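# Pull out and quarter-turn the yellow rod nearest right_arm

## Task

Take the yellow rod closest to right_arm, draw it outward until it will go no farther, then rotate it by 90 degrees so the figures on it end up lying horizontal.

## Robot and tools

Robot: two 6-joint arms with parallel grippers, left_arm and right_arm. Both bases sit near the table edge: left_arm at about (-0.028, +0.289, +0.027) m, right_arm at about (-0.040, -0.349, +0.007) m, each with almost no yaw. A camera stand is fixed behind them.

Frames: the scene frame has its origin at table-top height midway between the nominal bases, +x out over the table, +y toward left_arm, +z up. Each arm's reported hand position, orientation, targets and wrist-camera pose are in that arm's own base frame. Positions are metres. A gripper's fingers point along its +z and close along its y; end_effector_position is the point between the pads, about 1 cm short of the tips. Reported poses may be off by a few cm, more at long reach.

Row layout (used by execute_actions and move): always 14 numbers, each in [-1, 1]. First 7 are left_arm, next 7 right_arm. Within each arm the order is: wrist pitch, shoulder, wrist yaw, wrist roll, elbow, waist, then gripper opening. The six joint numbers are offsets, not poses: they are added to the arm's Joint targets as they stood when the action (or move) began, not to the previous row. Scale: 1.0 equals 2.224 rad for shoulder, elbow and waist, and 8.485 rad for wrist pitch, yaw and roll. The opening is absolute: +1 fully open, -1 closed; values in between are sent so grip_measured reads that value. To leave a gripper alone, resend its current command (0 is a real command, half-open). Send 0 for an arm's joints to keep it at its targets.

Joint ranges (rad): waist -2.618 to 3.054, shoulder 0 to 3.142, elbow 0 to 3.142, wrist pitch -1.571 to 1.571, wrist yaw -1.571 to 1.571, wrist roll -2.094 to 2.094. True limits may differ by up to 0.059 rad. An action demanding more than 0.059 rad outward beyond a limit is rejected for both arms; if the first action of a call fails this, the whole call is rejected. A request past the real end is clipped and may report "joint sent to its limit".

Tools:
- execute_actions(actions, cameras): actions is a list of actions; each action is a list of up to 15 rows, one per 1/30 s step; a short action repeats its last row to fill 15 steps. Empty list just reports state. cameras selects images (omit or ["all"] for all, [] for none; names cam_left_wrist, cam_right_wrist).
- move(target, speed, blend, opening_speed, blocking, cameras): target is one 14-number row or a list of up to 15 rows, every row's offsets counted from the same starting Joint targets. All joints travel together, so hands follow curves, with no obstacle avoidance. speed in rad/s for the joint with farthest to go, 0.01 to 12.57, default 0.5 (one value or one per target). blend in rad rounds corners between listed targets. opening_speed (0.2 or more, per second on the -1..1 scale) closes or opens gently. blocking=false returns after about 0.5 s while the move continues. Its result adds a "move:" line: done, off_target (resting more than 0.035 rad from target), moving, held or fault, plus limits=held if steps were withheld.
- wait(seconds 0 to 10): let the scene run, holding commands.
- stop(): brake a running move.
- zoom_image(camera, region [x0,y0,x1,y1] pixels, max 504 by 504): closer look at the latest image of cam_left_wrist or cam_right_wrist (672x504 fisheye).
- read_manual(section): licence texts only.
- finished_scene(scene): ends the scene; the rod must stay pulled and turned after release.

Results: Joint positions and velocities per arm in the joint order above plus finger gap (m; 0.094 fully open). Joint targets are what the next offsets add to. Joint torques follow the same order, include gravity, and indices 2, 5, 6 wrap at ±28 N m. "joint command not followed" means the clearance check altered targets. grip_measured is the opening on the command scale, reading a bit wide when empty. Step readings list joint positions at some steps of an action call. MOTOR HOT appears near 75 °C; at 90 °C the arm folds and idles; at 100 °C it collapses.

Motion limits: each target may lead its measured angle by at most 0.339 rad (big joints) or 2.2 rad (wrist); big commands need several actions. Targets that would move the hand more than 200 mm are scaled back. Tiny moves may not start.

Gripping: the squeeze is about 50 to 64 N per pad; commanding roughly 0.05 below the touch reading already presses at full force. Release by commanding well above grip_measured.

Avoid: the two arms touching or one gripper closing on the other's fingers; fast contact with the table, fixtures or the rod housing; forcing the rod past its end stop or turning against a stop for long (heats motors and counts as a hard push); letting go of the rod while it is still moving; strain on wrist camera cables. If an arm stalls against something, command its targets back past its measured positions to stop pushing.

Each tool is called after "Request:" as name(argument=value, ...) on one line, values as JSON.

## Session

Request:
execute_actions(actions=[])

Scene clock: 0.00 s.
left_arm: end_effector_position=(+0.4028, +0.0079, +0.1249) grip_measured=+1.000 end_effector_quat_wxyz=(+0.625, -0.028, +0.778, +0.057) | right_arm: end_effector_position=(+0.4019, -0.0301, +0.1142) grip_measured=+1.000 end_effector_quat_wxyz=(+0.608, +0.063, +0.791, -0.024)
Joint names: [wrist pitch, shoulder, wrist yaw, wrist roll, elbow, waist]
Joint positions: left_arm=[0.966 1.539 -0.191 0.014 0.356 -0.068 0.094] | right_arm=[0.914 1.54 0.073 0.059 0.363 -0.045 0.094]
Joint velocities: within noise
Joint torques (N m): no reading
Heat: left arm: 47 °C; right arm: 43 °C.
Joint targets: left_arm=[0.959 1.536 -0.192 0.014 0.359 -0.068] | right_arm=[0.904 1.537 0.071 0.060 0.366 -0.045]
Tool commands: left_gripper/opening=+1.0 right_gripper/opening=+1.0

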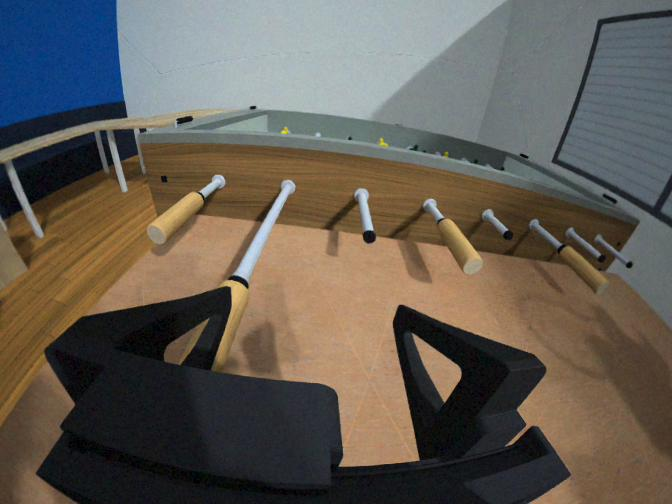

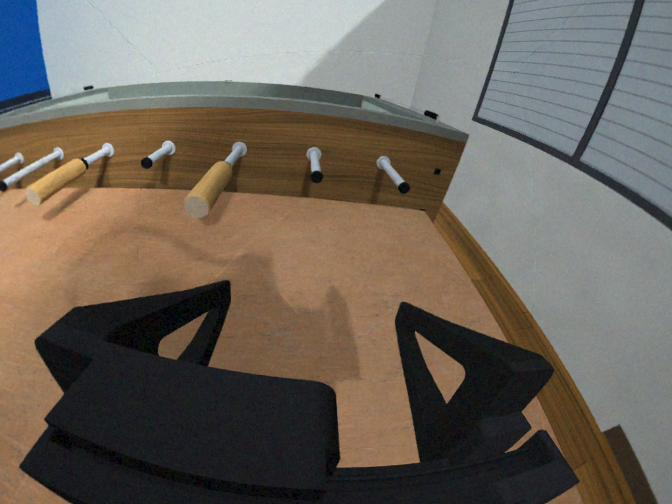

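Request:
move(target=[0,0,0,0,0,0,1,0.0549,0.192,0.0317,-0.0071,0.0571,0.1731,1], speed=0.8)

Scene clock: 85.07 s.
left_arm: end_effector_position=(+0.4028, +0.0079, +0.1249) grip_measured=+1.000 end_effector_quat_wxyz=(+0.625, -0.028, +0.778, +0.057) | right_arm: end_effector_position=(+0.4338, +0.0903, +0.0961) grip_measured=+1.000 end_effector_quat_wxyz=(+0.665, -0.013, +0.747, -0.013)
Joint names: [wrist pitch, shoulder, wrist yaw, wrist roll, elbow, waist]
Joint positions: left_arm=[0.966 1.539 -0.191 0.014 0.356 -0.068 0.094] | right_arm=[1.354 1.95 0.339 0.004 0.473 0.339 0.094]
Joint velocities: within noise
Joint torques (N m): left_arm=[1.84 -6.39 -0.04 0.02 5.35 -0.03] | right_arm=[1.88 -5.34 0.11 -0.02 5.23 0.17]
Heat: left arm: 46 °C; right arm: 44 °C.
Joint targets: left_arm=[0.959 1.536 -0.192 0.014 0.359 -0.068] | right_arm=[1.370 1.964 0.340 0.000 0.493 0.340]
move: done
camera_calibration:
cam_right_wrist: T_world_to_cam=[[-0.0262995, -0.975396, 0.218885, 0.0690691], [-0.500401, -0.176707, -0.847569, 0.346375], [0.865394, -0.131821, -0.483441, -0.197224], [0, 0, 0, 1]] pos_world=[0.34582, 0.102578, 0.183112]

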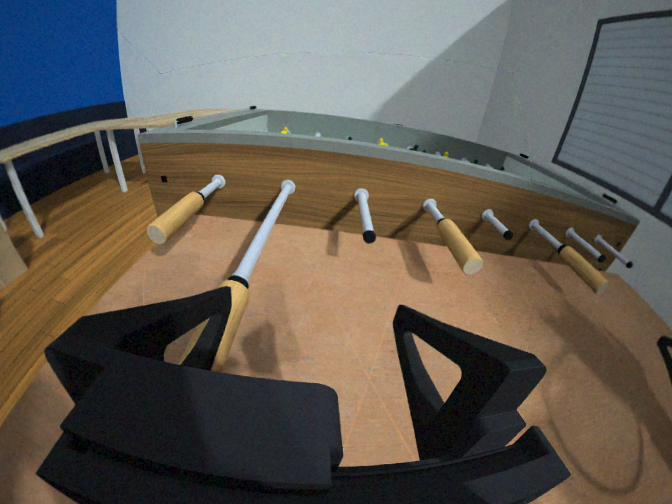

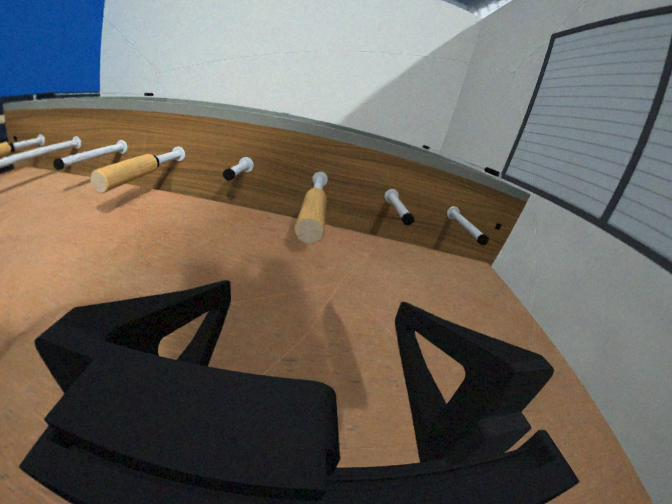

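Request:
move(target=[0,0,0,0,0,0,1,0.0118,0.1830,-0.0032,0.1850,0.1933,-0.0211,0.4], speed=1.0, cameras=["cam_right_wrist"])

Scene clock: 106.80 s.
left_arm: end_effector_position=(+0.4028, +0.0079, +0.1249) grip_measured=+1.000 end_effector_quat_wxyz=(+0.625, -0.028, +0.778, +0.057) | right_arm: end_effector_position=(+0.5295, +0.1062, +0.0685) grip_measured=+0.402 end_effector_quat_wxyz=(+0.504, +0.505, +0.500, +0.490)
Joint names: [wrist pitch, shoulder, wrist yaw, wrist roll, elbow, waist]
Joint positions: left_arm=[0.966 1.539 -0.191 0.014 0.356 -0.068 0.094] | right_arm=[1.434 2.349 0.32 1.565 0.904 0.301 0.066]
Joint velocities: within noise
Joint torques (N m): left_arm=[1.84 -6.35 -0.06 0.01 5.39 -0.06] | right_arm=[2.04 -7.72 -0.02 0.05 5.37 -0.7]
Heat: left arm: 45 °C; right arm: 46 °C.
Joint targets: left_arm=[0.959 1.536 -0.192 0.014 0.359 -0.068] | right_arm=[1.470 2.371 0.313 1.570 0.923 0.293]
move: off_target (right_arm); right_arm: the wrist pitch is farthest, 0.036 rad from its target
camera_calibration:
cam_right_wrist: T_world_to_cam=[[-0.0628862, -0.186385, -0.980462, 0.110836], [-0.3834, 0.911535, -0.148691, 0.148196], [0.921439, 0.366559, -0.128783, -0.398197], [0, 0, 0, 1]] pos_world=[0.430703, 0.0315345, 0.0794251]
Images, in order (width x height): cam_right_wrist 672x504.

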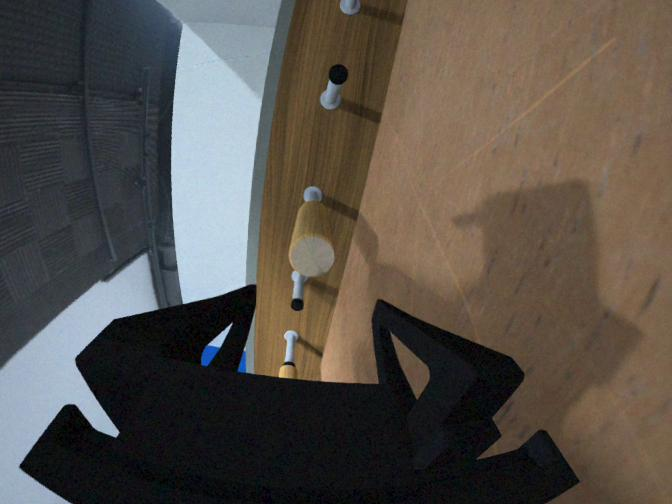

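Request:
move(target=[[0,0,0,0,0,0,1,-0.0278,0.0607,-0.0072,0,0.1691,-0.0279,0.4],[0,0,0,0,0,0,1,-0.0278,0.0607,-0.0072,0,0.1691,-0.0279,-0.5]], speed=0.6, opening_speed=0.8, cameras=["cam_right_wrist"])

Scene clock: 129.17 s.
left_arm: end_effector_position=(+0.4028, +0.0079, +0.1249) grip_measured=+1.000 end_effector_quat_wxyz=(+0.625, -0.028, +0.778, +0.057) | right_arm: end_effector_position=(+0.6104, +0.1019, +0.0753) grip_measured=-0.306 end_effector_quat_wxyz=(+0.508, +0.502, +0.491, +0.499)
Joint names: [wrist pitch, shoulder, wrist yaw, wrist roll, elbow, waist]
Joint positions: left_arm=[0.966 1.539 -0.191 0.014 0.356 -0.068 0.094] | right_arm=[1.222 2.486 0.257 1.569 1.279 0.238 0.033]
Joint velocities: within noise
Joint torques (N m): left_arm=[1.84 -6.37 -0.05 0.01 5.37 -0.05] | right_arm=[1.83 -9.81 -0.02 0.01 6.67 -0.58]
Heat: left arm: 45 °C; right arm: 47 °C.
Joint targets: left_arm=[0.959 1.536 -0.192 0.014 0.359 -0.068] | right_arm=[1.234 2.506 0.252 1.570 1.299 0.231]
move: done
camera_calibration:
cam_right_wrist: T_world_to_cam=[[-0.0389798, -0.175376, -0.98373, 0.106323], [-0.379465, 0.913326, -0.147788, 0.181485], [0.924385, 0.36753, -0.10215, -0.474328], [0, 0, 0, 1]] pos_world=[0.511473, 0.0272217, 0.0829617]
Images, in order (width x height): cam_right_wrist 672x504.

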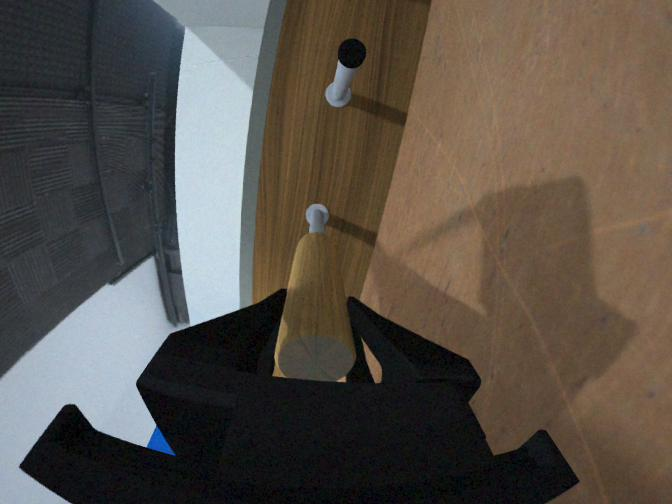

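Request:
move(target=[0,0,0,0,0,0,1,0,0,0,-0.185,0,0,-0.5], speed=1.2, cameras=["cam_right_wrist"])

Scene clock: 138.70 s.
left_arm: end_effector_position=(+0.4028, +0.0079, +0.1249) grip_measured=+1.000 end_effector_quat_wxyz=(+0.625, -0.028, +0.778, +0.057) | right_arm: end_effector_position=(+0.6104, +0.1018, +0.0762) grip_measured=-0.306 end_effector_quat_wxyz=(+0.713, +0.015, +0.701, +0.001)
Joint names: [wrist pitch, shoulder, wrist yaw, wrist roll, elbow, waist]
Joint positions: left_arm=[0.966 1.539 -0.191 0.014 0.356 -0.068 0.094] | right_arm=[1.226 2.486 0.257 0.019 1.279 0.238 0.033]
Joint velocities: within noise
Joint torques (N m): left_arm=[1.85 -6.37 -0.04 0 5.35 -0.08] | right_arm=[1.8 -9.8 -0.02 -0.23 6.67 -0.58]
Heat: left arm: 45 °C; right arm: 47 °C.
Joint targets: left_arm=[0.959 1.536 -0.192 0.014 0.359 -0.068] | right_arm=[1.234 2.506 0.252 0.000 1.299 0.231]
move: done
camera_calibration:
cam_right_wrist: T_world_to_cam=[[-0.0710174, -0.985505, 0.154068, 0.122584], [-0.385207, -0.115379, -0.915589, 0.348514], [0.920094, -0.124371, -0.371429, -0.400893], [0, 0, 0, 1]] pos_world=[0.511815, 0.111159, 0.151306]
Images, in order (width x height): cam_right_wrist 672x504.

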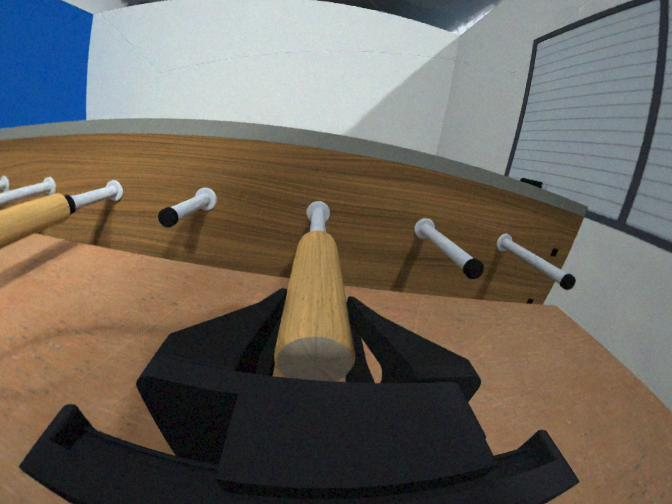

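Request:
move(target=[[0,0,0,0,0,0,1,0.0146,-0.0481,0.0041,0,-0.1115,0.0153,-0.5],[0,0,0,0,0,0,1,0.0315,-0.0821,0.0088,0,-0.2098,0.0333,-0.5]], speed=0.4, blend=0.05, cameras=["cam_right_wrist"])

Scene clock: 212.83 s.
left_arm: end_effector_position=(+0.4028, +0.0079, +0.1249) grip_measured=+1.000 end_effector_quat_wxyz=(+0.625, -0.028, +0.778, +0.057) | right_arm: end_effector_position=(+0.5193, +0.1005, +0.0712) grip_measured=-0.306 end_effector_quat_wxyz=(+0.707, +0.015, +0.707, -0.004)
Joint names: [wrist pitch, shoulder, wrist yaw, wrist roll, elbow, waist]
Joint positions: left_arm=[0.966 1.539 -0.191 0.014 0.356 -0.068 0.094] | right_arm=[1.48 2.333 0.325 0.016 0.855 0.298 0.033]
Joint velocities: within noise
Joint torques (N m): left_arm=[1.82 -6.37 -0.05 -0.01 5.35 -0.06] | right_arm=[1.91 -10.14 0.06 -0.18 2.09 0.66]
Heat: left arm: 44 °C; right arm: 46 °C.
Joint targets: left_arm=[0.959 1.536 -0.192 0.014 0.359 -0.068] | right_arm=[1.501 2.324 0.326 0.000 0.832 0.305]
move: done
camera_calibration:
cam_right_wrist: T_world_to_cam=[[-0.0755356, -0.983805, 0.162549, 0.117026], [-0.401384, -0.119226, -0.908117, 0.316972], [0.91279, -0.13384, -0.385877, -0.313321], [0, 0, 0, 1]] pos_world=[0.422064, 0.110988, 0.147922]
Images, in order (width x height): cam_right_wrist 672x504.

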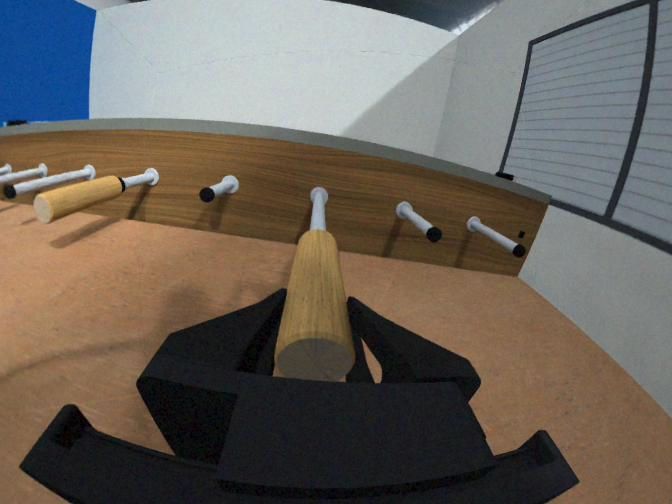

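Request:
move(target=[[0,0,0,0,0,0,1,-0.0062,-0.0904,0.0066,0.0044,-0.1133,0.0292,-0.5],[0,0,0,0,0,0,1,-0.0192,-0.1745,0.0140,0.0101,-0.1951,0.0607,-0.5]], speed=0.3, blend=0.05, cameras=["cam_right_wrist"])

Scene clock: 226.30 s.
left_arm: end_effector_position=(+0.4028, +0.0079, +0.1249) grip_measured=+1.000 end_effector_quat_wxyz=(+0.625, -0.028, +0.778, +0.057) | right_arm: end_effector_position=(+0.4697, +0.1019, +0.0799) grip_measured=-0.307 end_effector_quat_wxyz=(+0.645, +0.008, +0.764, -0.003)
Joint names: [wrist pitch, shoulder, wrist yaw, wrist roll, elbow, waist]
Joint positions: left_arm=[0.966 1.539 -0.191 0.014 0.356 -0.068 0.094] | right_arm=[1.222 2.043 0.351 0.067 0.643 0.341 0.033]
Joint velocities: within noise
Joint torques (N m): left_arm=[1.85 -6.39 -0.04 0 5.34 -0.06] | right_arm=[2.79 -16.54 1.11 0.28 -14.61 8.9]
Heat: left arm: 44 °C; right arm: 47 °C.
Joint targets: left_arm=[0.959 1.536 -0.192 0.014 0.359 -0.068] | right_arm=[1.338 1.935 0.445 0.085 0.398 0.440]
move: off_target (right_arm); right_arm: the elbow is farthest, 0.245 rad from its target
camera_calibration:
cam_right_wrist: T_world_to_cam=[[-0.0347568, -0.983246, 0.178939, 0.092823], [-0.546309, -0.131236, -0.827238, 0.367941], [0.836862, -0.126508, -0.532595, -0.217884], [0, 0, 0, 1]] pos_world=[0.386575, 0.111991, 0.171721]
Images, in order (width x height): cam_right_wrist 672x504.

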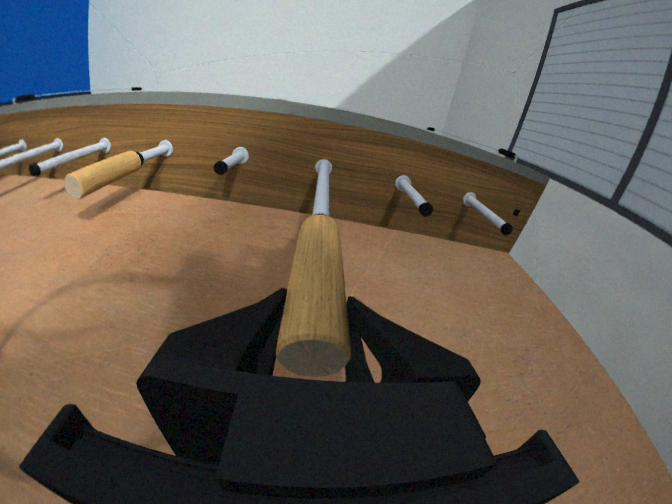

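Request:
move(target=[[0,0,0,0,0,0,1,-0.0125,0.0486,-0.0111,-0.0021,0.1062,-0.0445,-0.5],[0,0,0,0,0,0,1,-0.0125,0.0486,-0.0111,-0.0021,0.1062,-0.0445,0.2]], speed=0.5, opening_speed=1.0, cameras=["cam_right_wrist"])

Scene clock: 239.37 s.
left_arm: end_effector_position=(+0.4028, +0.0079, +0.1249) grip_measured=+1.000 end_effector_quat_wxyz=(+0.625, -0.028, +0.778, +0.057) | right_arm: end_effector_position=(+0.4718, +0.1009, +0.0812) grip_measured=+0.198 end_effector_quat_wxyz=(+0.648, +0.011, +0.761, -0.002)
Joint names: [wrist pitch, shoulder, wrist yaw, wrist roll, elbow, waist]
Joint positions: left_arm=[0.966 1.539 -0.191 0.014 0.356 -0.068 0.094] | right_arm=[1.228 2.048 0.35 0.07 0.649 0.337 0.056]
Joint velocities: within noise
Joint torques (N m): left_arm=[1.83 -6.39 -0.05 0.01 5.35 -0.09] | right_arm=[1.71 -7.97 0.12 -0.02 3.06 0.4]
Heat: left arm: 44 °C; right arm: 52 °C.
Joint targets: left_arm=[0.959 1.536 -0.192 0.014 0.359 -0.068] | right_arm=[1.232 2.044 0.351 0.067 0.635 0.341]
move: done; target 2's new numbers were sent with right_arm's wrist pitch 0.045 rad from that target
camera_calibration:
cam_right_wrist: T_world_to_cam=[[-0.0392085, -0.984129, 0.173069, 0.0942971], [-0.540829, -0.124739, -0.831832, 0.367105], [0.840219, -0.126216, -0.527354, -0.221159], [0, 0, 0, 1]] pos_world=[0.38806, 0.110679, 0.17242]
Images, in order (width x height): cam_right_wrist 672x504.

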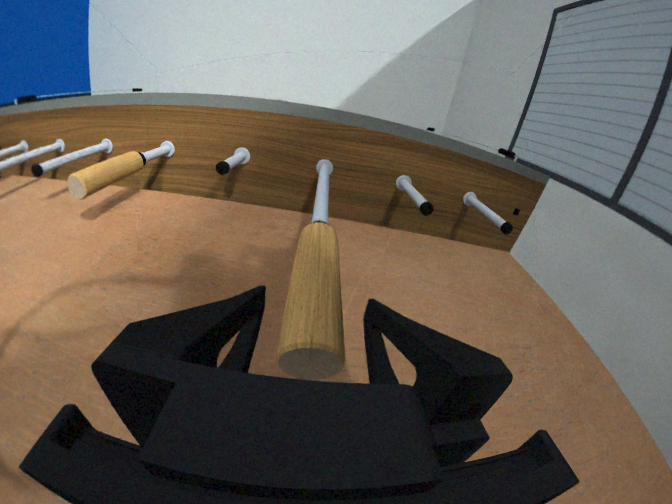

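Request:
finished_scene(scene=1)

The scene is finished: the task was done.


## Next scene

The same job, from a new start.

Request:
execute_actions(actions=[], cameras=["cam_right_wrist"])

Scene clock: 0.00 s.
left_arm: end_effector_position=(+0.4067, +0.0376, +0.1163) grip_measured=+1.000 end_effector_quat_wxyz=(+0.597, -0.093, +0.793, +0.071) | right_arm: end_effector_position=(+0.3928, -0.0048, +0.1143) grip_measured=+1.000 end_effector_quat_wxyz=(+0.608, +0.033, +0.793, -0.013)
Joint names: [wrist pitch, shoulder, wrist yaw, wrist roll, elbow, waist]
Joint positions: left_arm=[0.845 1.542 -0.242 -0.068 0.409 -0.016 0.094] | right_arm=[0.909 1.498 0.082 0.042 0.325 0.023 0.094]
Joint velocities: within noise
Joint torques (N m): no reading
Heat: left arm: 42 °C; right arm: 40 °C.
Joint targets: left_arm=[0.833 1.540 -0.243 -0.068 0.411 -0.016] | right_arm=[0.899 1.495 0.080 0.043 0.328 0.023]
Tool commands: left_gripper/opening=+1.0 right_gripper/opening=+1.0
camera_calibration:
cam_right_wrist: T_world_to_cam=[[-0.0674914, -0.98389, 0.165543, -0.00657283], [-0.627243, -0.0871895, -0.773928, 0.366259], [0.775894, -0.156069, -0.611254, -0.115862], [0, 0, 0, 1]] pos_world=[0.319186, 0.0073845, 0.213725]
Images, in order (width x height): cam_right_wrist 672x504.

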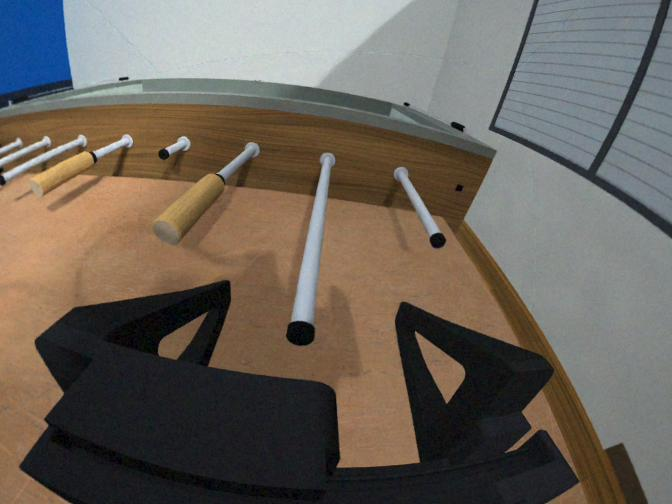

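Request:
move(target=[[0,0,0,0,0,0,1,0,-0.045,0.0471,-0.1061,0,0.1574,0.4],[0,0,0,0,0,0,1,0.0588,0.2981,0.0615,-0.1819,0.1497,0.2271,0.4]], speed=1.5, blend=0.15, cameras=["cam_right_wrist"])

Scene clock: 51.23 s.
left_arm: end_effector_position=(+0.4067, +0.0376, +0.1163) grip_measured=+1.000 end_effector_quat_wxyz=(+0.597, -0.093, +0.793, +0.071) | right_arm: end_effector_position=(+0.4467, +0.1412, +0.0697) grip_measured=+0.402 end_effector_quat_wxyz=(-0.449, +0.509, -0.546, +0.491)
Joint names: [wrist pitch, shoulder, wrist yaw, wrist roll, elbow, waist]
Joint positions: left_arm=[0.845 1.542 -0.242 -0.068 0.409 -0.016 0.094] | right_arm=[1.361 2.144 0.598 -1.502 0.644 0.523 0.066]
Joint velocities: within noise
Joint torques (N m): left_arm=[1.87 -6.42 -0.08 0.02 5.53 -0.03] | right_arm=[2.02 -6.76 0.17 0.03 4.79 0.5]
Heat: left arm: 43 °C; right arm: 44 °C.
Joint targets: left_arm=[0.833 1.540 -0.243 -0.068 0.411 -0.016] | right_arm=[1.398 2.158 0.602 -1.500 0.661 0.528]
move: off_target (right_arm); right_arm: the wrist pitch is farthest, 0.037 rad from its target
camera_calibration:
cam_right_wrist: T_world_to_cam=[[0.0787812, 0.181984, 0.980141, -0.138543], [-0.449985, -0.870842, 0.197859, 0.342007], [0.889554, -0.456636, 0.0132839, -0.214029], [0, 0, 0, 1]] pos_world=[0.355203, 0.225313, 0.0709661]
Images, in order (width x height): cam_right_wrist 672x504.

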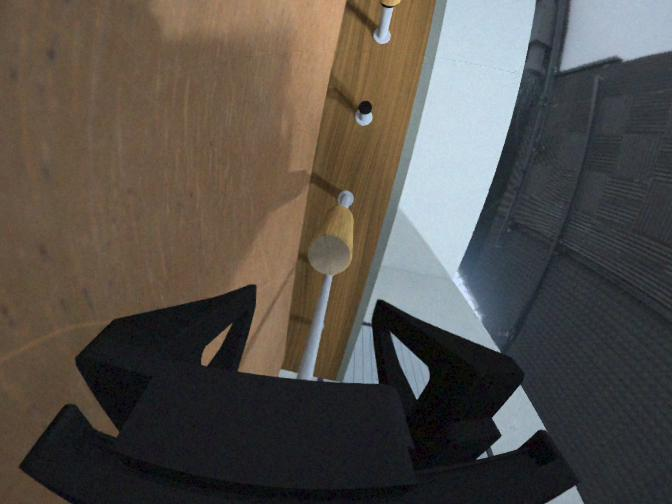

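Request:
move(target=[[0,0,0,0,0,0,1,0.0001,0.1070,-0.0124,-0.0083,0.1605,-0.0526,0.4],[0,0,0,0,0,0,1,0.0001,0.1070,-0.0124,-0.0083,0.1605,-0.0526,-0.5],[0,0,0,0,0,0,1,0.0001,0.1070,-0.0124,0.1768,0.1605,-0.0526,-0.5]], speed=[0.6,0.6,1.2], opening_speed=0.9, cameras=["cam_right_wrist"])

Scene clock: 104.13 s.
left_arm: end_effector_position=(+0.4067, +0.0376, +0.1163) grip_measured=+1.000 end_effector_quat_wxyz=(+0.597, -0.093, +0.793, +0.071) | right_arm: end_effector_position=(+0.5332, +0.1445, +0.0670) grip_measured=-0.305 end_effector_quat_wxyz=(+0.700, +0.010, +0.713, -0.037)
Joint names: [wrist pitch, shoulder, wrist yaw, wrist roll, elbow, waist]
Joint positions: left_arm=[0.845 1.542 -0.242 -0.068 0.409 -0.016 0.094] | right_arm=[1.364 2.381 0.481 -0.031 0.998 0.415 0.033]
Joint velocities: within noise
Joint torques (N m): left_arm=[1.87 -6.49 -0.06 0.01 5.49 -0.08] | right_arm=[2.02 -8.85 0.22 0.32 5.64 -0.31]
Heat: left arm: 42 °C; right arm: 45 °C.
Joint targets: left_arm=[0.833 1.540 -0.243 -0.068 0.411 -0.016] | right_arm=[1.398 2.396 0.497 0.000 1.019 0.411]
move: done; target 2's new numbers were sent with right_arm's wrist pitch 0.036 rad from that target
camera_calibration:
cam_right_wrist: T_world_to_cam=[[-0.110486, -0.969665, 0.218044, 0.175078], [-0.424669, -0.152293, -0.892448, 0.34], [0.898582, -0.1912, -0.39496, -0.305293], [0, 0, 0, 1]] pos_world=[0.438062, 0.163174, 0.144679]
Images, in order (width x height): cam_right_wrist 672x504.

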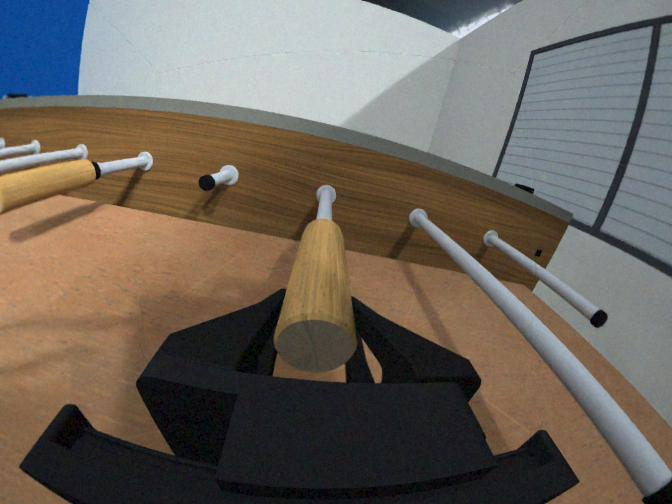

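Request:
move(target=[[0,0,0,0,0,0,1,0.0040,-0.0638,0.0098,0.0032,-0.1111,0.0389,-0.5],[0,0,0,0,0,0,1,-0.0052,-0.1228,0.0176,0.0099,-0.1754,0.0701,-0.5],[0,0,0,0,0,0,1,-0.0144,-0.1781,0.0265,0.0170,-0.2316,0.1079,-0.5]], speed=0.35, blend=0.04, cameras=["cam_right_wrist"])

Scene clock: 113.97 s.
left_arm: end_effector_position=(+0.4067, +0.0376, +0.1163) grip_measured=+1.000 end_effector_quat_wxyz=(+0.597, -0.093, +0.793, +0.071) | right_arm: end_effector_position=(+0.4479, +0.1490, +0.0683) grip_measured=-0.307 end_effector_quat_wxyz=(+0.640, +0.023, +0.768, -0.028)
Joint names: [wrist pitch, shoulder, wrist yaw, wrist roll, elbow, waist]
Joint positions: left_arm=[0.845 1.542 -0.242 -0.068 0.409 -0.016 0.094] | right_arm=[1.195 2.084 0.6 0.111 0.67 0.536 0.033]
Joint velocities: within noise
Joint torques (N m): left_arm=[1.87 -6.48 -0.05 0.03 5.48 -0.05] | right_arm=[2.42 -14.84 1.46 0.38 -8.79 10.26]
Heat: left arm: 42 °C; right arm: 46 °C.
Joint targets: left_arm=[0.833 1.540 -0.243 -0.068 0.411 -0.016] | right_arm=[1.276 2.000 0.722 0.144 0.503 0.651]
move: off_target (right_arm); right_arm: the elbow is farthest, 0.166 rad from its target
camera_calibration:
cam_right_wrist: T_world_to_cam=[[-0.0869297, -0.976457, 0.197423, 0.161497], [-0.564663, -0.114969, -0.817275, 0.357702], [0.820731, -0.182523, -0.541374, -0.183691], [0, 0, 0, 1]] pos_world=[0.366781, 0.165292, 0.161012]
Images, in order (width x height): cam_right_wrist 672x504.

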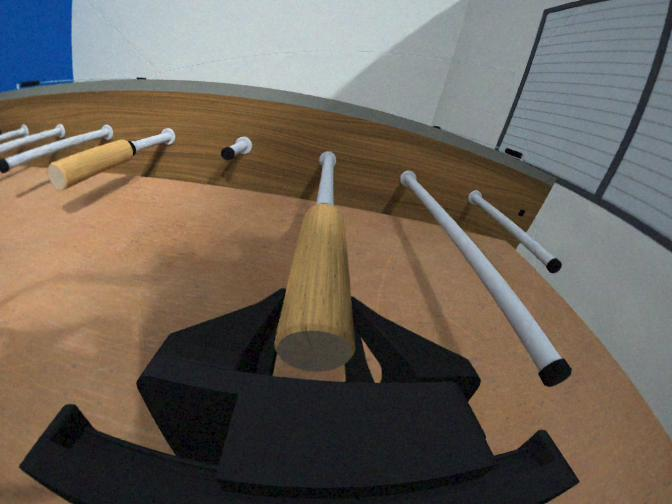

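Request:
move(target=[[0,0,0,0,0,0,1,-0.0081,0.0378,-0.0144,-0.0039,0.0710,-0.0517,-0.5],[0,0,0,0,0,0,1,-0.0081,0.0378,-0.0144,-0.0039,0.0710,-0.0517,0.2]], speed=0.5, opening_speed=1.0, cameras=["cam_right_wrist"])

Scene clock: 124.80 s.
left_arm: end_effector_position=(+0.4067, +0.0376, +0.1163) grip_measured=+1.000 end_effector_quat_wxyz=(+0.597, -0.093, +0.793, +0.071) | right_arm: end_effector_position=(+0.4505, +0.1484, +0.0714) grip_measured=+0.198 end_effector_quat_wxyz=(+0.644, +0.027, +0.764, -0.026)
Joint names: [wrist pitch, shoulder, wrist yaw, wrist roll, elbow, waist]
Joint positions: left_arm=[0.845 1.542 -0.242 -0.068 0.409 -0.016 0.094] | right_arm=[1.203 2.085 0.596 0.112 0.677 0.531 0.056]
Joint velocities: within noise
Joint torques (N m): left_arm=[1.86 -6.53 -0.07 0.01 5.52 -0.08] | right_arm=[1.69 -7.95 0.19 -0.01 2.77 0.43]
Heat: left arm: 42 °C; right arm: 49 °C.
Joint targets: left_arm=[0.833 1.540 -0.243 -0.068 0.411 -0.016] | right_arm=[1.207 2.084 0.600 0.111 0.661 0.536]
move: done; target 2's new numbers were sent with right_arm's wrist pitch 0.037 rad from that target
camera_calibration:
cam_right_wrist: T_world_to_cam=[[-0.0911589, -0.977836, 0.188485, 0.16334], [-0.555694, -0.107115, -0.824458, 0.356977], [0.826374, -0.179896, -0.533613, -0.187801], [0, 0, 0, 1]] pos_world=[0.368454, 0.164173, 0.163312]
Images, in order (width x height): cam_right_wrist 672x504.

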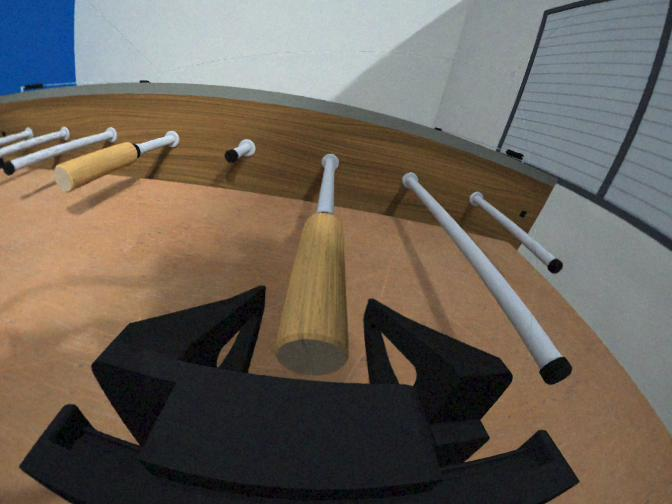

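Request:
finished_scene(scene=2)

The scene is finished: the task was done.


## Next scene

The same job, from a new start.

Request:
execute_actions(actions=[], cameras=["cam_right_wrist"])

Scene clock: 0.00 s.
left_arm: end_effector_position=(+0.4148, +0.0165, +0.1259) grip_measured=+1.000 end_effector_quat_wxyz=(+0.618, -0.002, +0.786, +0.007) | right_arm: end_effector_position=(+0.3922, -0.0470, +0.1045) grip_measured=+1.000 end_effector_quat_wxyz=(+0.587, +0.099, +0.798, -0.097)
Joint names: [wrist pitch, shoulder, wrist yaw, wrist roll, elbow, waist]
Joint positions: left_arm=[0.901 1.55 0.039 0.018 0.411 0.054 0.094] | right_arm=[0.87 1.537 0.277 0.046 0.357 0.003 0.094]
Joint velocities: within noise
Joint torques (N m): no reading
Heat: left arm: 40 °C; right arm: 39 °C.
Joint targets: left_arm=[0.889 1.548 0.039 0.019 0.413 0.054] | right_arm=[0.861 1.534 0.277 0.048 0.360 0.003]
Tool commands: left_gripper/opening=+1.0 right_gripper/opening=+1.0
camera_calibration:
cam_right_wrist: T_world_to_cam=[[-0.259579, -0.939623, 0.222998, 0.0249194], [-0.669667, 0.00876005, -0.74261, 0.372385], [0.695819, -0.3421, -0.631508, -0.103244], [0, 0, 0, 1]] pos_world=[0.327681, -0.015167, 0.20578]
Images, in order (width x height): cam_right_wrist 672x504.

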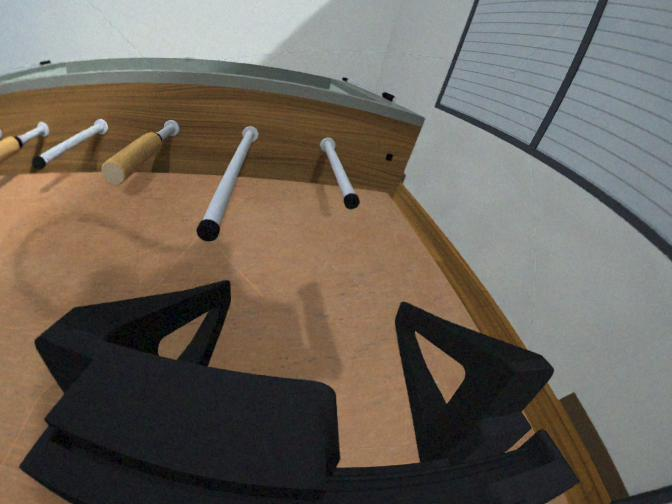

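Request:
move(target=[[0,0,0,0,0,0,1,0,-0.0225,0.0295,-0.1061,0,0.1709,0.4],[0,0,0,0,0,0,1,0.0536,0.4087,0.0304,-0.1907,0.3611,0.2046,0.4]], speed=1.5, blend=0.15, cameras=["cam_right_wrist"])

Scene clock: 21.30 s.
left_arm: end_effector_position=(+0.4148, +0.0165, +0.1259) grip_measured=+1.000 end_effector_quat_wxyz=(+0.618, -0.002, +0.786, +0.007) | right_arm: end_effector_position=(+0.5538, +0.1697, +0.0739) grip_measured=+0.402 end_effector_quat_wxyz=(+0.481, -0.480, +0.518, -0.520)
Joint names: [wrist pitch, shoulder, wrist yaw, wrist roll, elbow, waist]
Joint positions: left_arm=[0.901 1.55 0.039 0.018 0.411 0.054 0.094] | right_arm=[1.29 2.429 0.531 -1.573 1.143 0.454 0.066]
Joint velocities: within noise
Joint torques (N m): left_arm=[1.86 -6.79 -0.01 0.01 5.64 -0.1] | right_arm=[1.88 -9.77 0.1 0.01 6.05 0.4]
Heat: left arm: 40 °C; right arm: 41 °C.
Joint targets: left_arm=[0.889 1.548 0.039 0.019 0.413 0.054] | right_arm=[1.316 2.443 0.535 -1.570 1.163 0.458]
move: done
camera_calibration:
cam_right_wrist: T_world_to_cam=[[-0.038646, 0.18142, 0.982646, -0.0914079], [-0.467772, -0.872262, 0.142644, 0.428298], [0.883004, -0.454142, 0.118573, -0.300921], [0, 0, 0, 1]] pos_world=[0.462528, 0.25351, 0.0644086]
Images, in order (width x height): cam_right_wrist 672x504.

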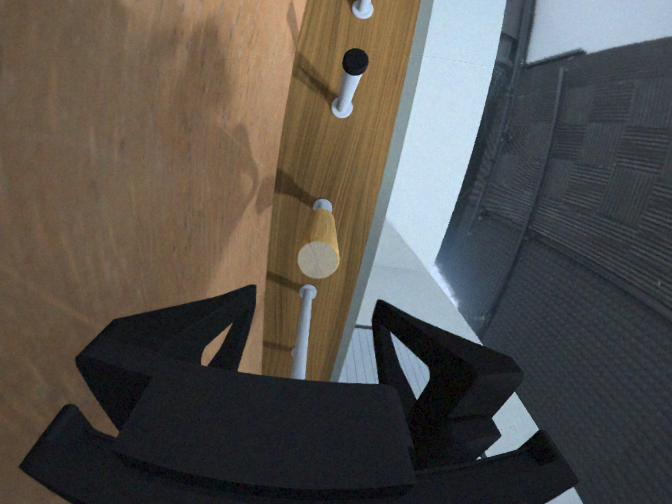

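Request:
move(target=[[0,0,0,0,0,0,1,-0.0318,0.0827,-0.0110,0,0.1983,-0.0445,0.4],[0,0,0,0,0,0,1,-0.0318,0.0827,-0.0110,0,0.1983,-0.0445,-0.5],[0,0,0,0,0,0,1,-0.0318,0.0827,-0.0110,0.185,0.1983,-0.0445,-0.5]], speed=[0.6,0.6,1.2], opening_speed=0.9, cameras=["cam_right_wrist"])

Scene clock: 43.90 s.
left_arm: end_effector_position=(+0.4148, +0.0165, +0.1259) grip_measured=+1.000 end_effector_quat_wxyz=(+0.618, -0.002, +0.786, +0.007) | right_arm: end_effector_position=(+0.6427, +0.1603, +0.0724) grip_measured=-0.306 end_effector_quat_wxyz=(+0.705, +0.019, +0.708, -0.043)
Joint names: [wrist pitch, shoulder, wrist yaw, wrist roll, elbow, waist]
Joint positions: left_arm=[0.901 1.55 0.039 0.018 0.411 0.054 0.094] | right_arm=[1.026 2.61 0.45 -0.033 1.58 0.362 0.033]
Joint velocities: within noise
Joint torques (N m): left_arm=[1.87 -6.78 -0.02 0.02 5.6 -0.02] | right_arm=[1.85 -11.6 -0.04 0.31 7.56 -0.17]
Heat: left arm: 40 °C; right arm: 43 °C.
Joint targets: left_arm=[0.889 1.548 0.039 0.019 0.413 0.054] | right_arm=[1.046 2.627 0.442 -0.001 1.604 0.359]
move: done
camera_calibration:
cam_right_wrist: T_world_to_cam=[[-0.134467, -0.967947, 0.212125, 0.216753], [-0.415682, -0.139223, -0.898791, 0.386394], [0.899515, -0.209034, -0.383637, -0.397099], [0, 0, 0, 1]] pos_world=[0.54696, 0.180593, 0.148967]
Images, in order (width x height): cam_right_wrist 672x504.

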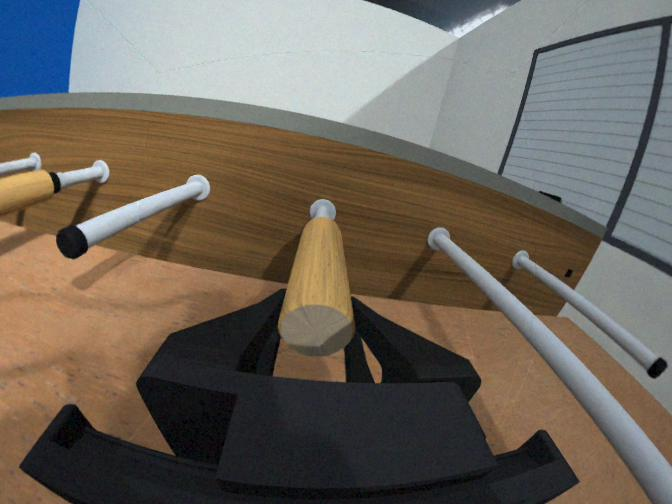

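Request:
move(target=[[0,0,0,0,0,0,1,0.0186,-0.0621,0.0061,0,-0.1412,0.0256,-0.5],[0,0,0,0,0,0,1,0.0344,-0.1016,0.0131,0,-0.2406,0.0522,-0.5],[0,0,0,0,0,0,1,0.0392,-0.1515,0.0214,0.0035,-0.3318,0.0845,-0.5],[0,0,0,0,0,0,1,0.0302,-0.2235,0.0324,0.0124,-0.4182,0.1286,-0.5]], speed=[0.5,0.5,0.45,0.35], blend=0.04, cameras=["cam_right_wrist"])

Scene clock: 71.40 s.
left_arm: end_effector_position=(+0.4148, +0.0165, +0.1259) grip_measured=+1.000 end_effector_quat_wxyz=(+0.618, -0.002, +0.786, +0.007) | right_arm: end_effector_position=(+0.4626, +0.1774, +0.0665) grip_measured=-0.306 end_effector_quat_wxyz=(+0.658, +0.016, +0.752, -0.030)
Joint names: [wrist pitch, shoulder, wrist yaw, wrist roll, elbow, waist]
Joint positions: left_arm=[0.901 1.55 0.039 0.018 0.411 0.054 0.094] | right_arm=[1.242 2.189 0.645 0.075 0.782 0.585 0.033]
Joint velocities: within noise
Joint torques (N m): left_arm=[1.86 -6.79 0.01 0.01 5.64 -0.09] | right_arm=[2.19 -13.61 0.89 0.26 -4.15 5.44]
Heat: left arm: 40 °C; right arm: 43 °C.
Joint targets: left_arm=[0.889 1.548 0.039 0.019 0.413 0.054] | right_arm=[1.302 2.130 0.717 0.104 0.674 0.645]
move: off_target (right_arm); right_arm: the elbow is farthest, 0.108 rad from its target
camera_calibration:
cam_right_wrist: T_world_to_cam=[[-0.087377, -0.974436, 0.206978, 0.19012], [-0.523989, -0.13175, -0.841473, 0.353487], [0.847231, -0.18198, -0.499082, -0.206685], [0, 0, 0, 1]] pos_world=[0.376946, 0.194219, 0.154947]
Images, in order (width x height): cam_right_wrist 672x504.

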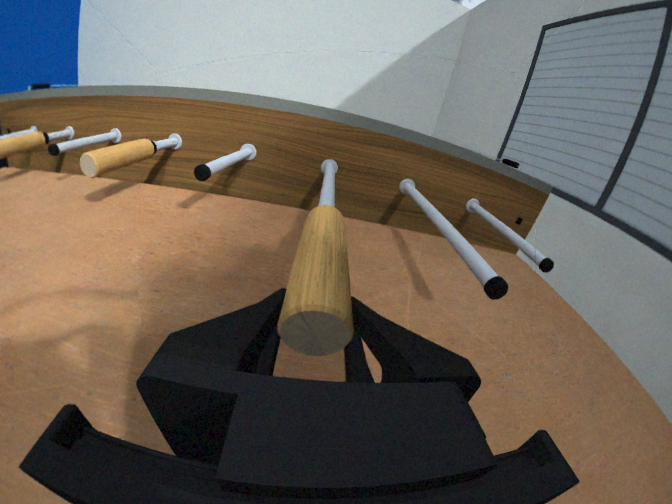

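Request:
move(target=[[0,0,0,0,0,0,1,-0.0057,0.025,-0.0082,-0.0034,0.0415,-0.0258,-0.5],[0,0,0,0,0,0,1,-0.0057,0.025,-0.0082,-0.0034,0.0415,-0.0258,0.2]], speed=0.5, opening_speed=1.0, cameras=["cam_right_wrist"])

Scene clock: 77.70 s.
left_arm: end_effector_position=(+0.4148, +0.0165, +0.1259) grip_measured=+1.000 end_effector_quat_wxyz=(+0.618, -0.002, +0.786, +0.007) | right_arm: end_effector_position=(+0.4626, +0.1772, +0.0674) grip_measured=+0.198 end_effector_quat_wxyz=(+0.660, +0.017, +0.751, -0.029)
Joint names: [wrist pitch, shoulder, wrist yaw, wrist roll, elbow, waist]
Joint positions: left_arm=[0.901 1.55 0.039 0.018 0.411 0.054 0.094] | right_arm=[1.247 2.188 0.644 0.076 0.781 0.584 0.056]
Joint velocities: within noise
Joint torques (N m): left_arm=[1.85 -6.78 -0.01 0.01 5.67 -0.03] | right_arm=[1.71 -8.95 0.12 0 2.84 0.38]
Heat: left arm: 40 °C; right arm: 45 °C.
Joint targets: left_arm=[0.889 1.548 0.039 0.019 0.413 0.054] | right_arm=[1.254 2.185 0.647 0.075 0.766 0.588]
move: done
camera_calibration:
cam_right_wrist: T_world_to_cam=[[-0.0878302, -0.975044, 0.203901, 0.19023], [-0.521073, -0.129483, -0.843633, 0.352699], [0.848981, -0.180344, -0.496696, -0.207598], [0, 0, 0, 1]] pos_world=[0.376737, 0.193712, 0.155647]
Images, in order (width x height): cam_right_wrist 672x504.

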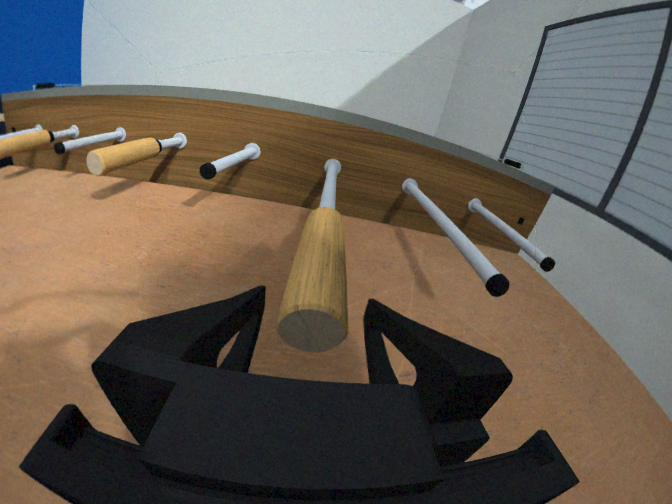

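Request:
finished_scene(scene=3)

The scene is finished: the task was done.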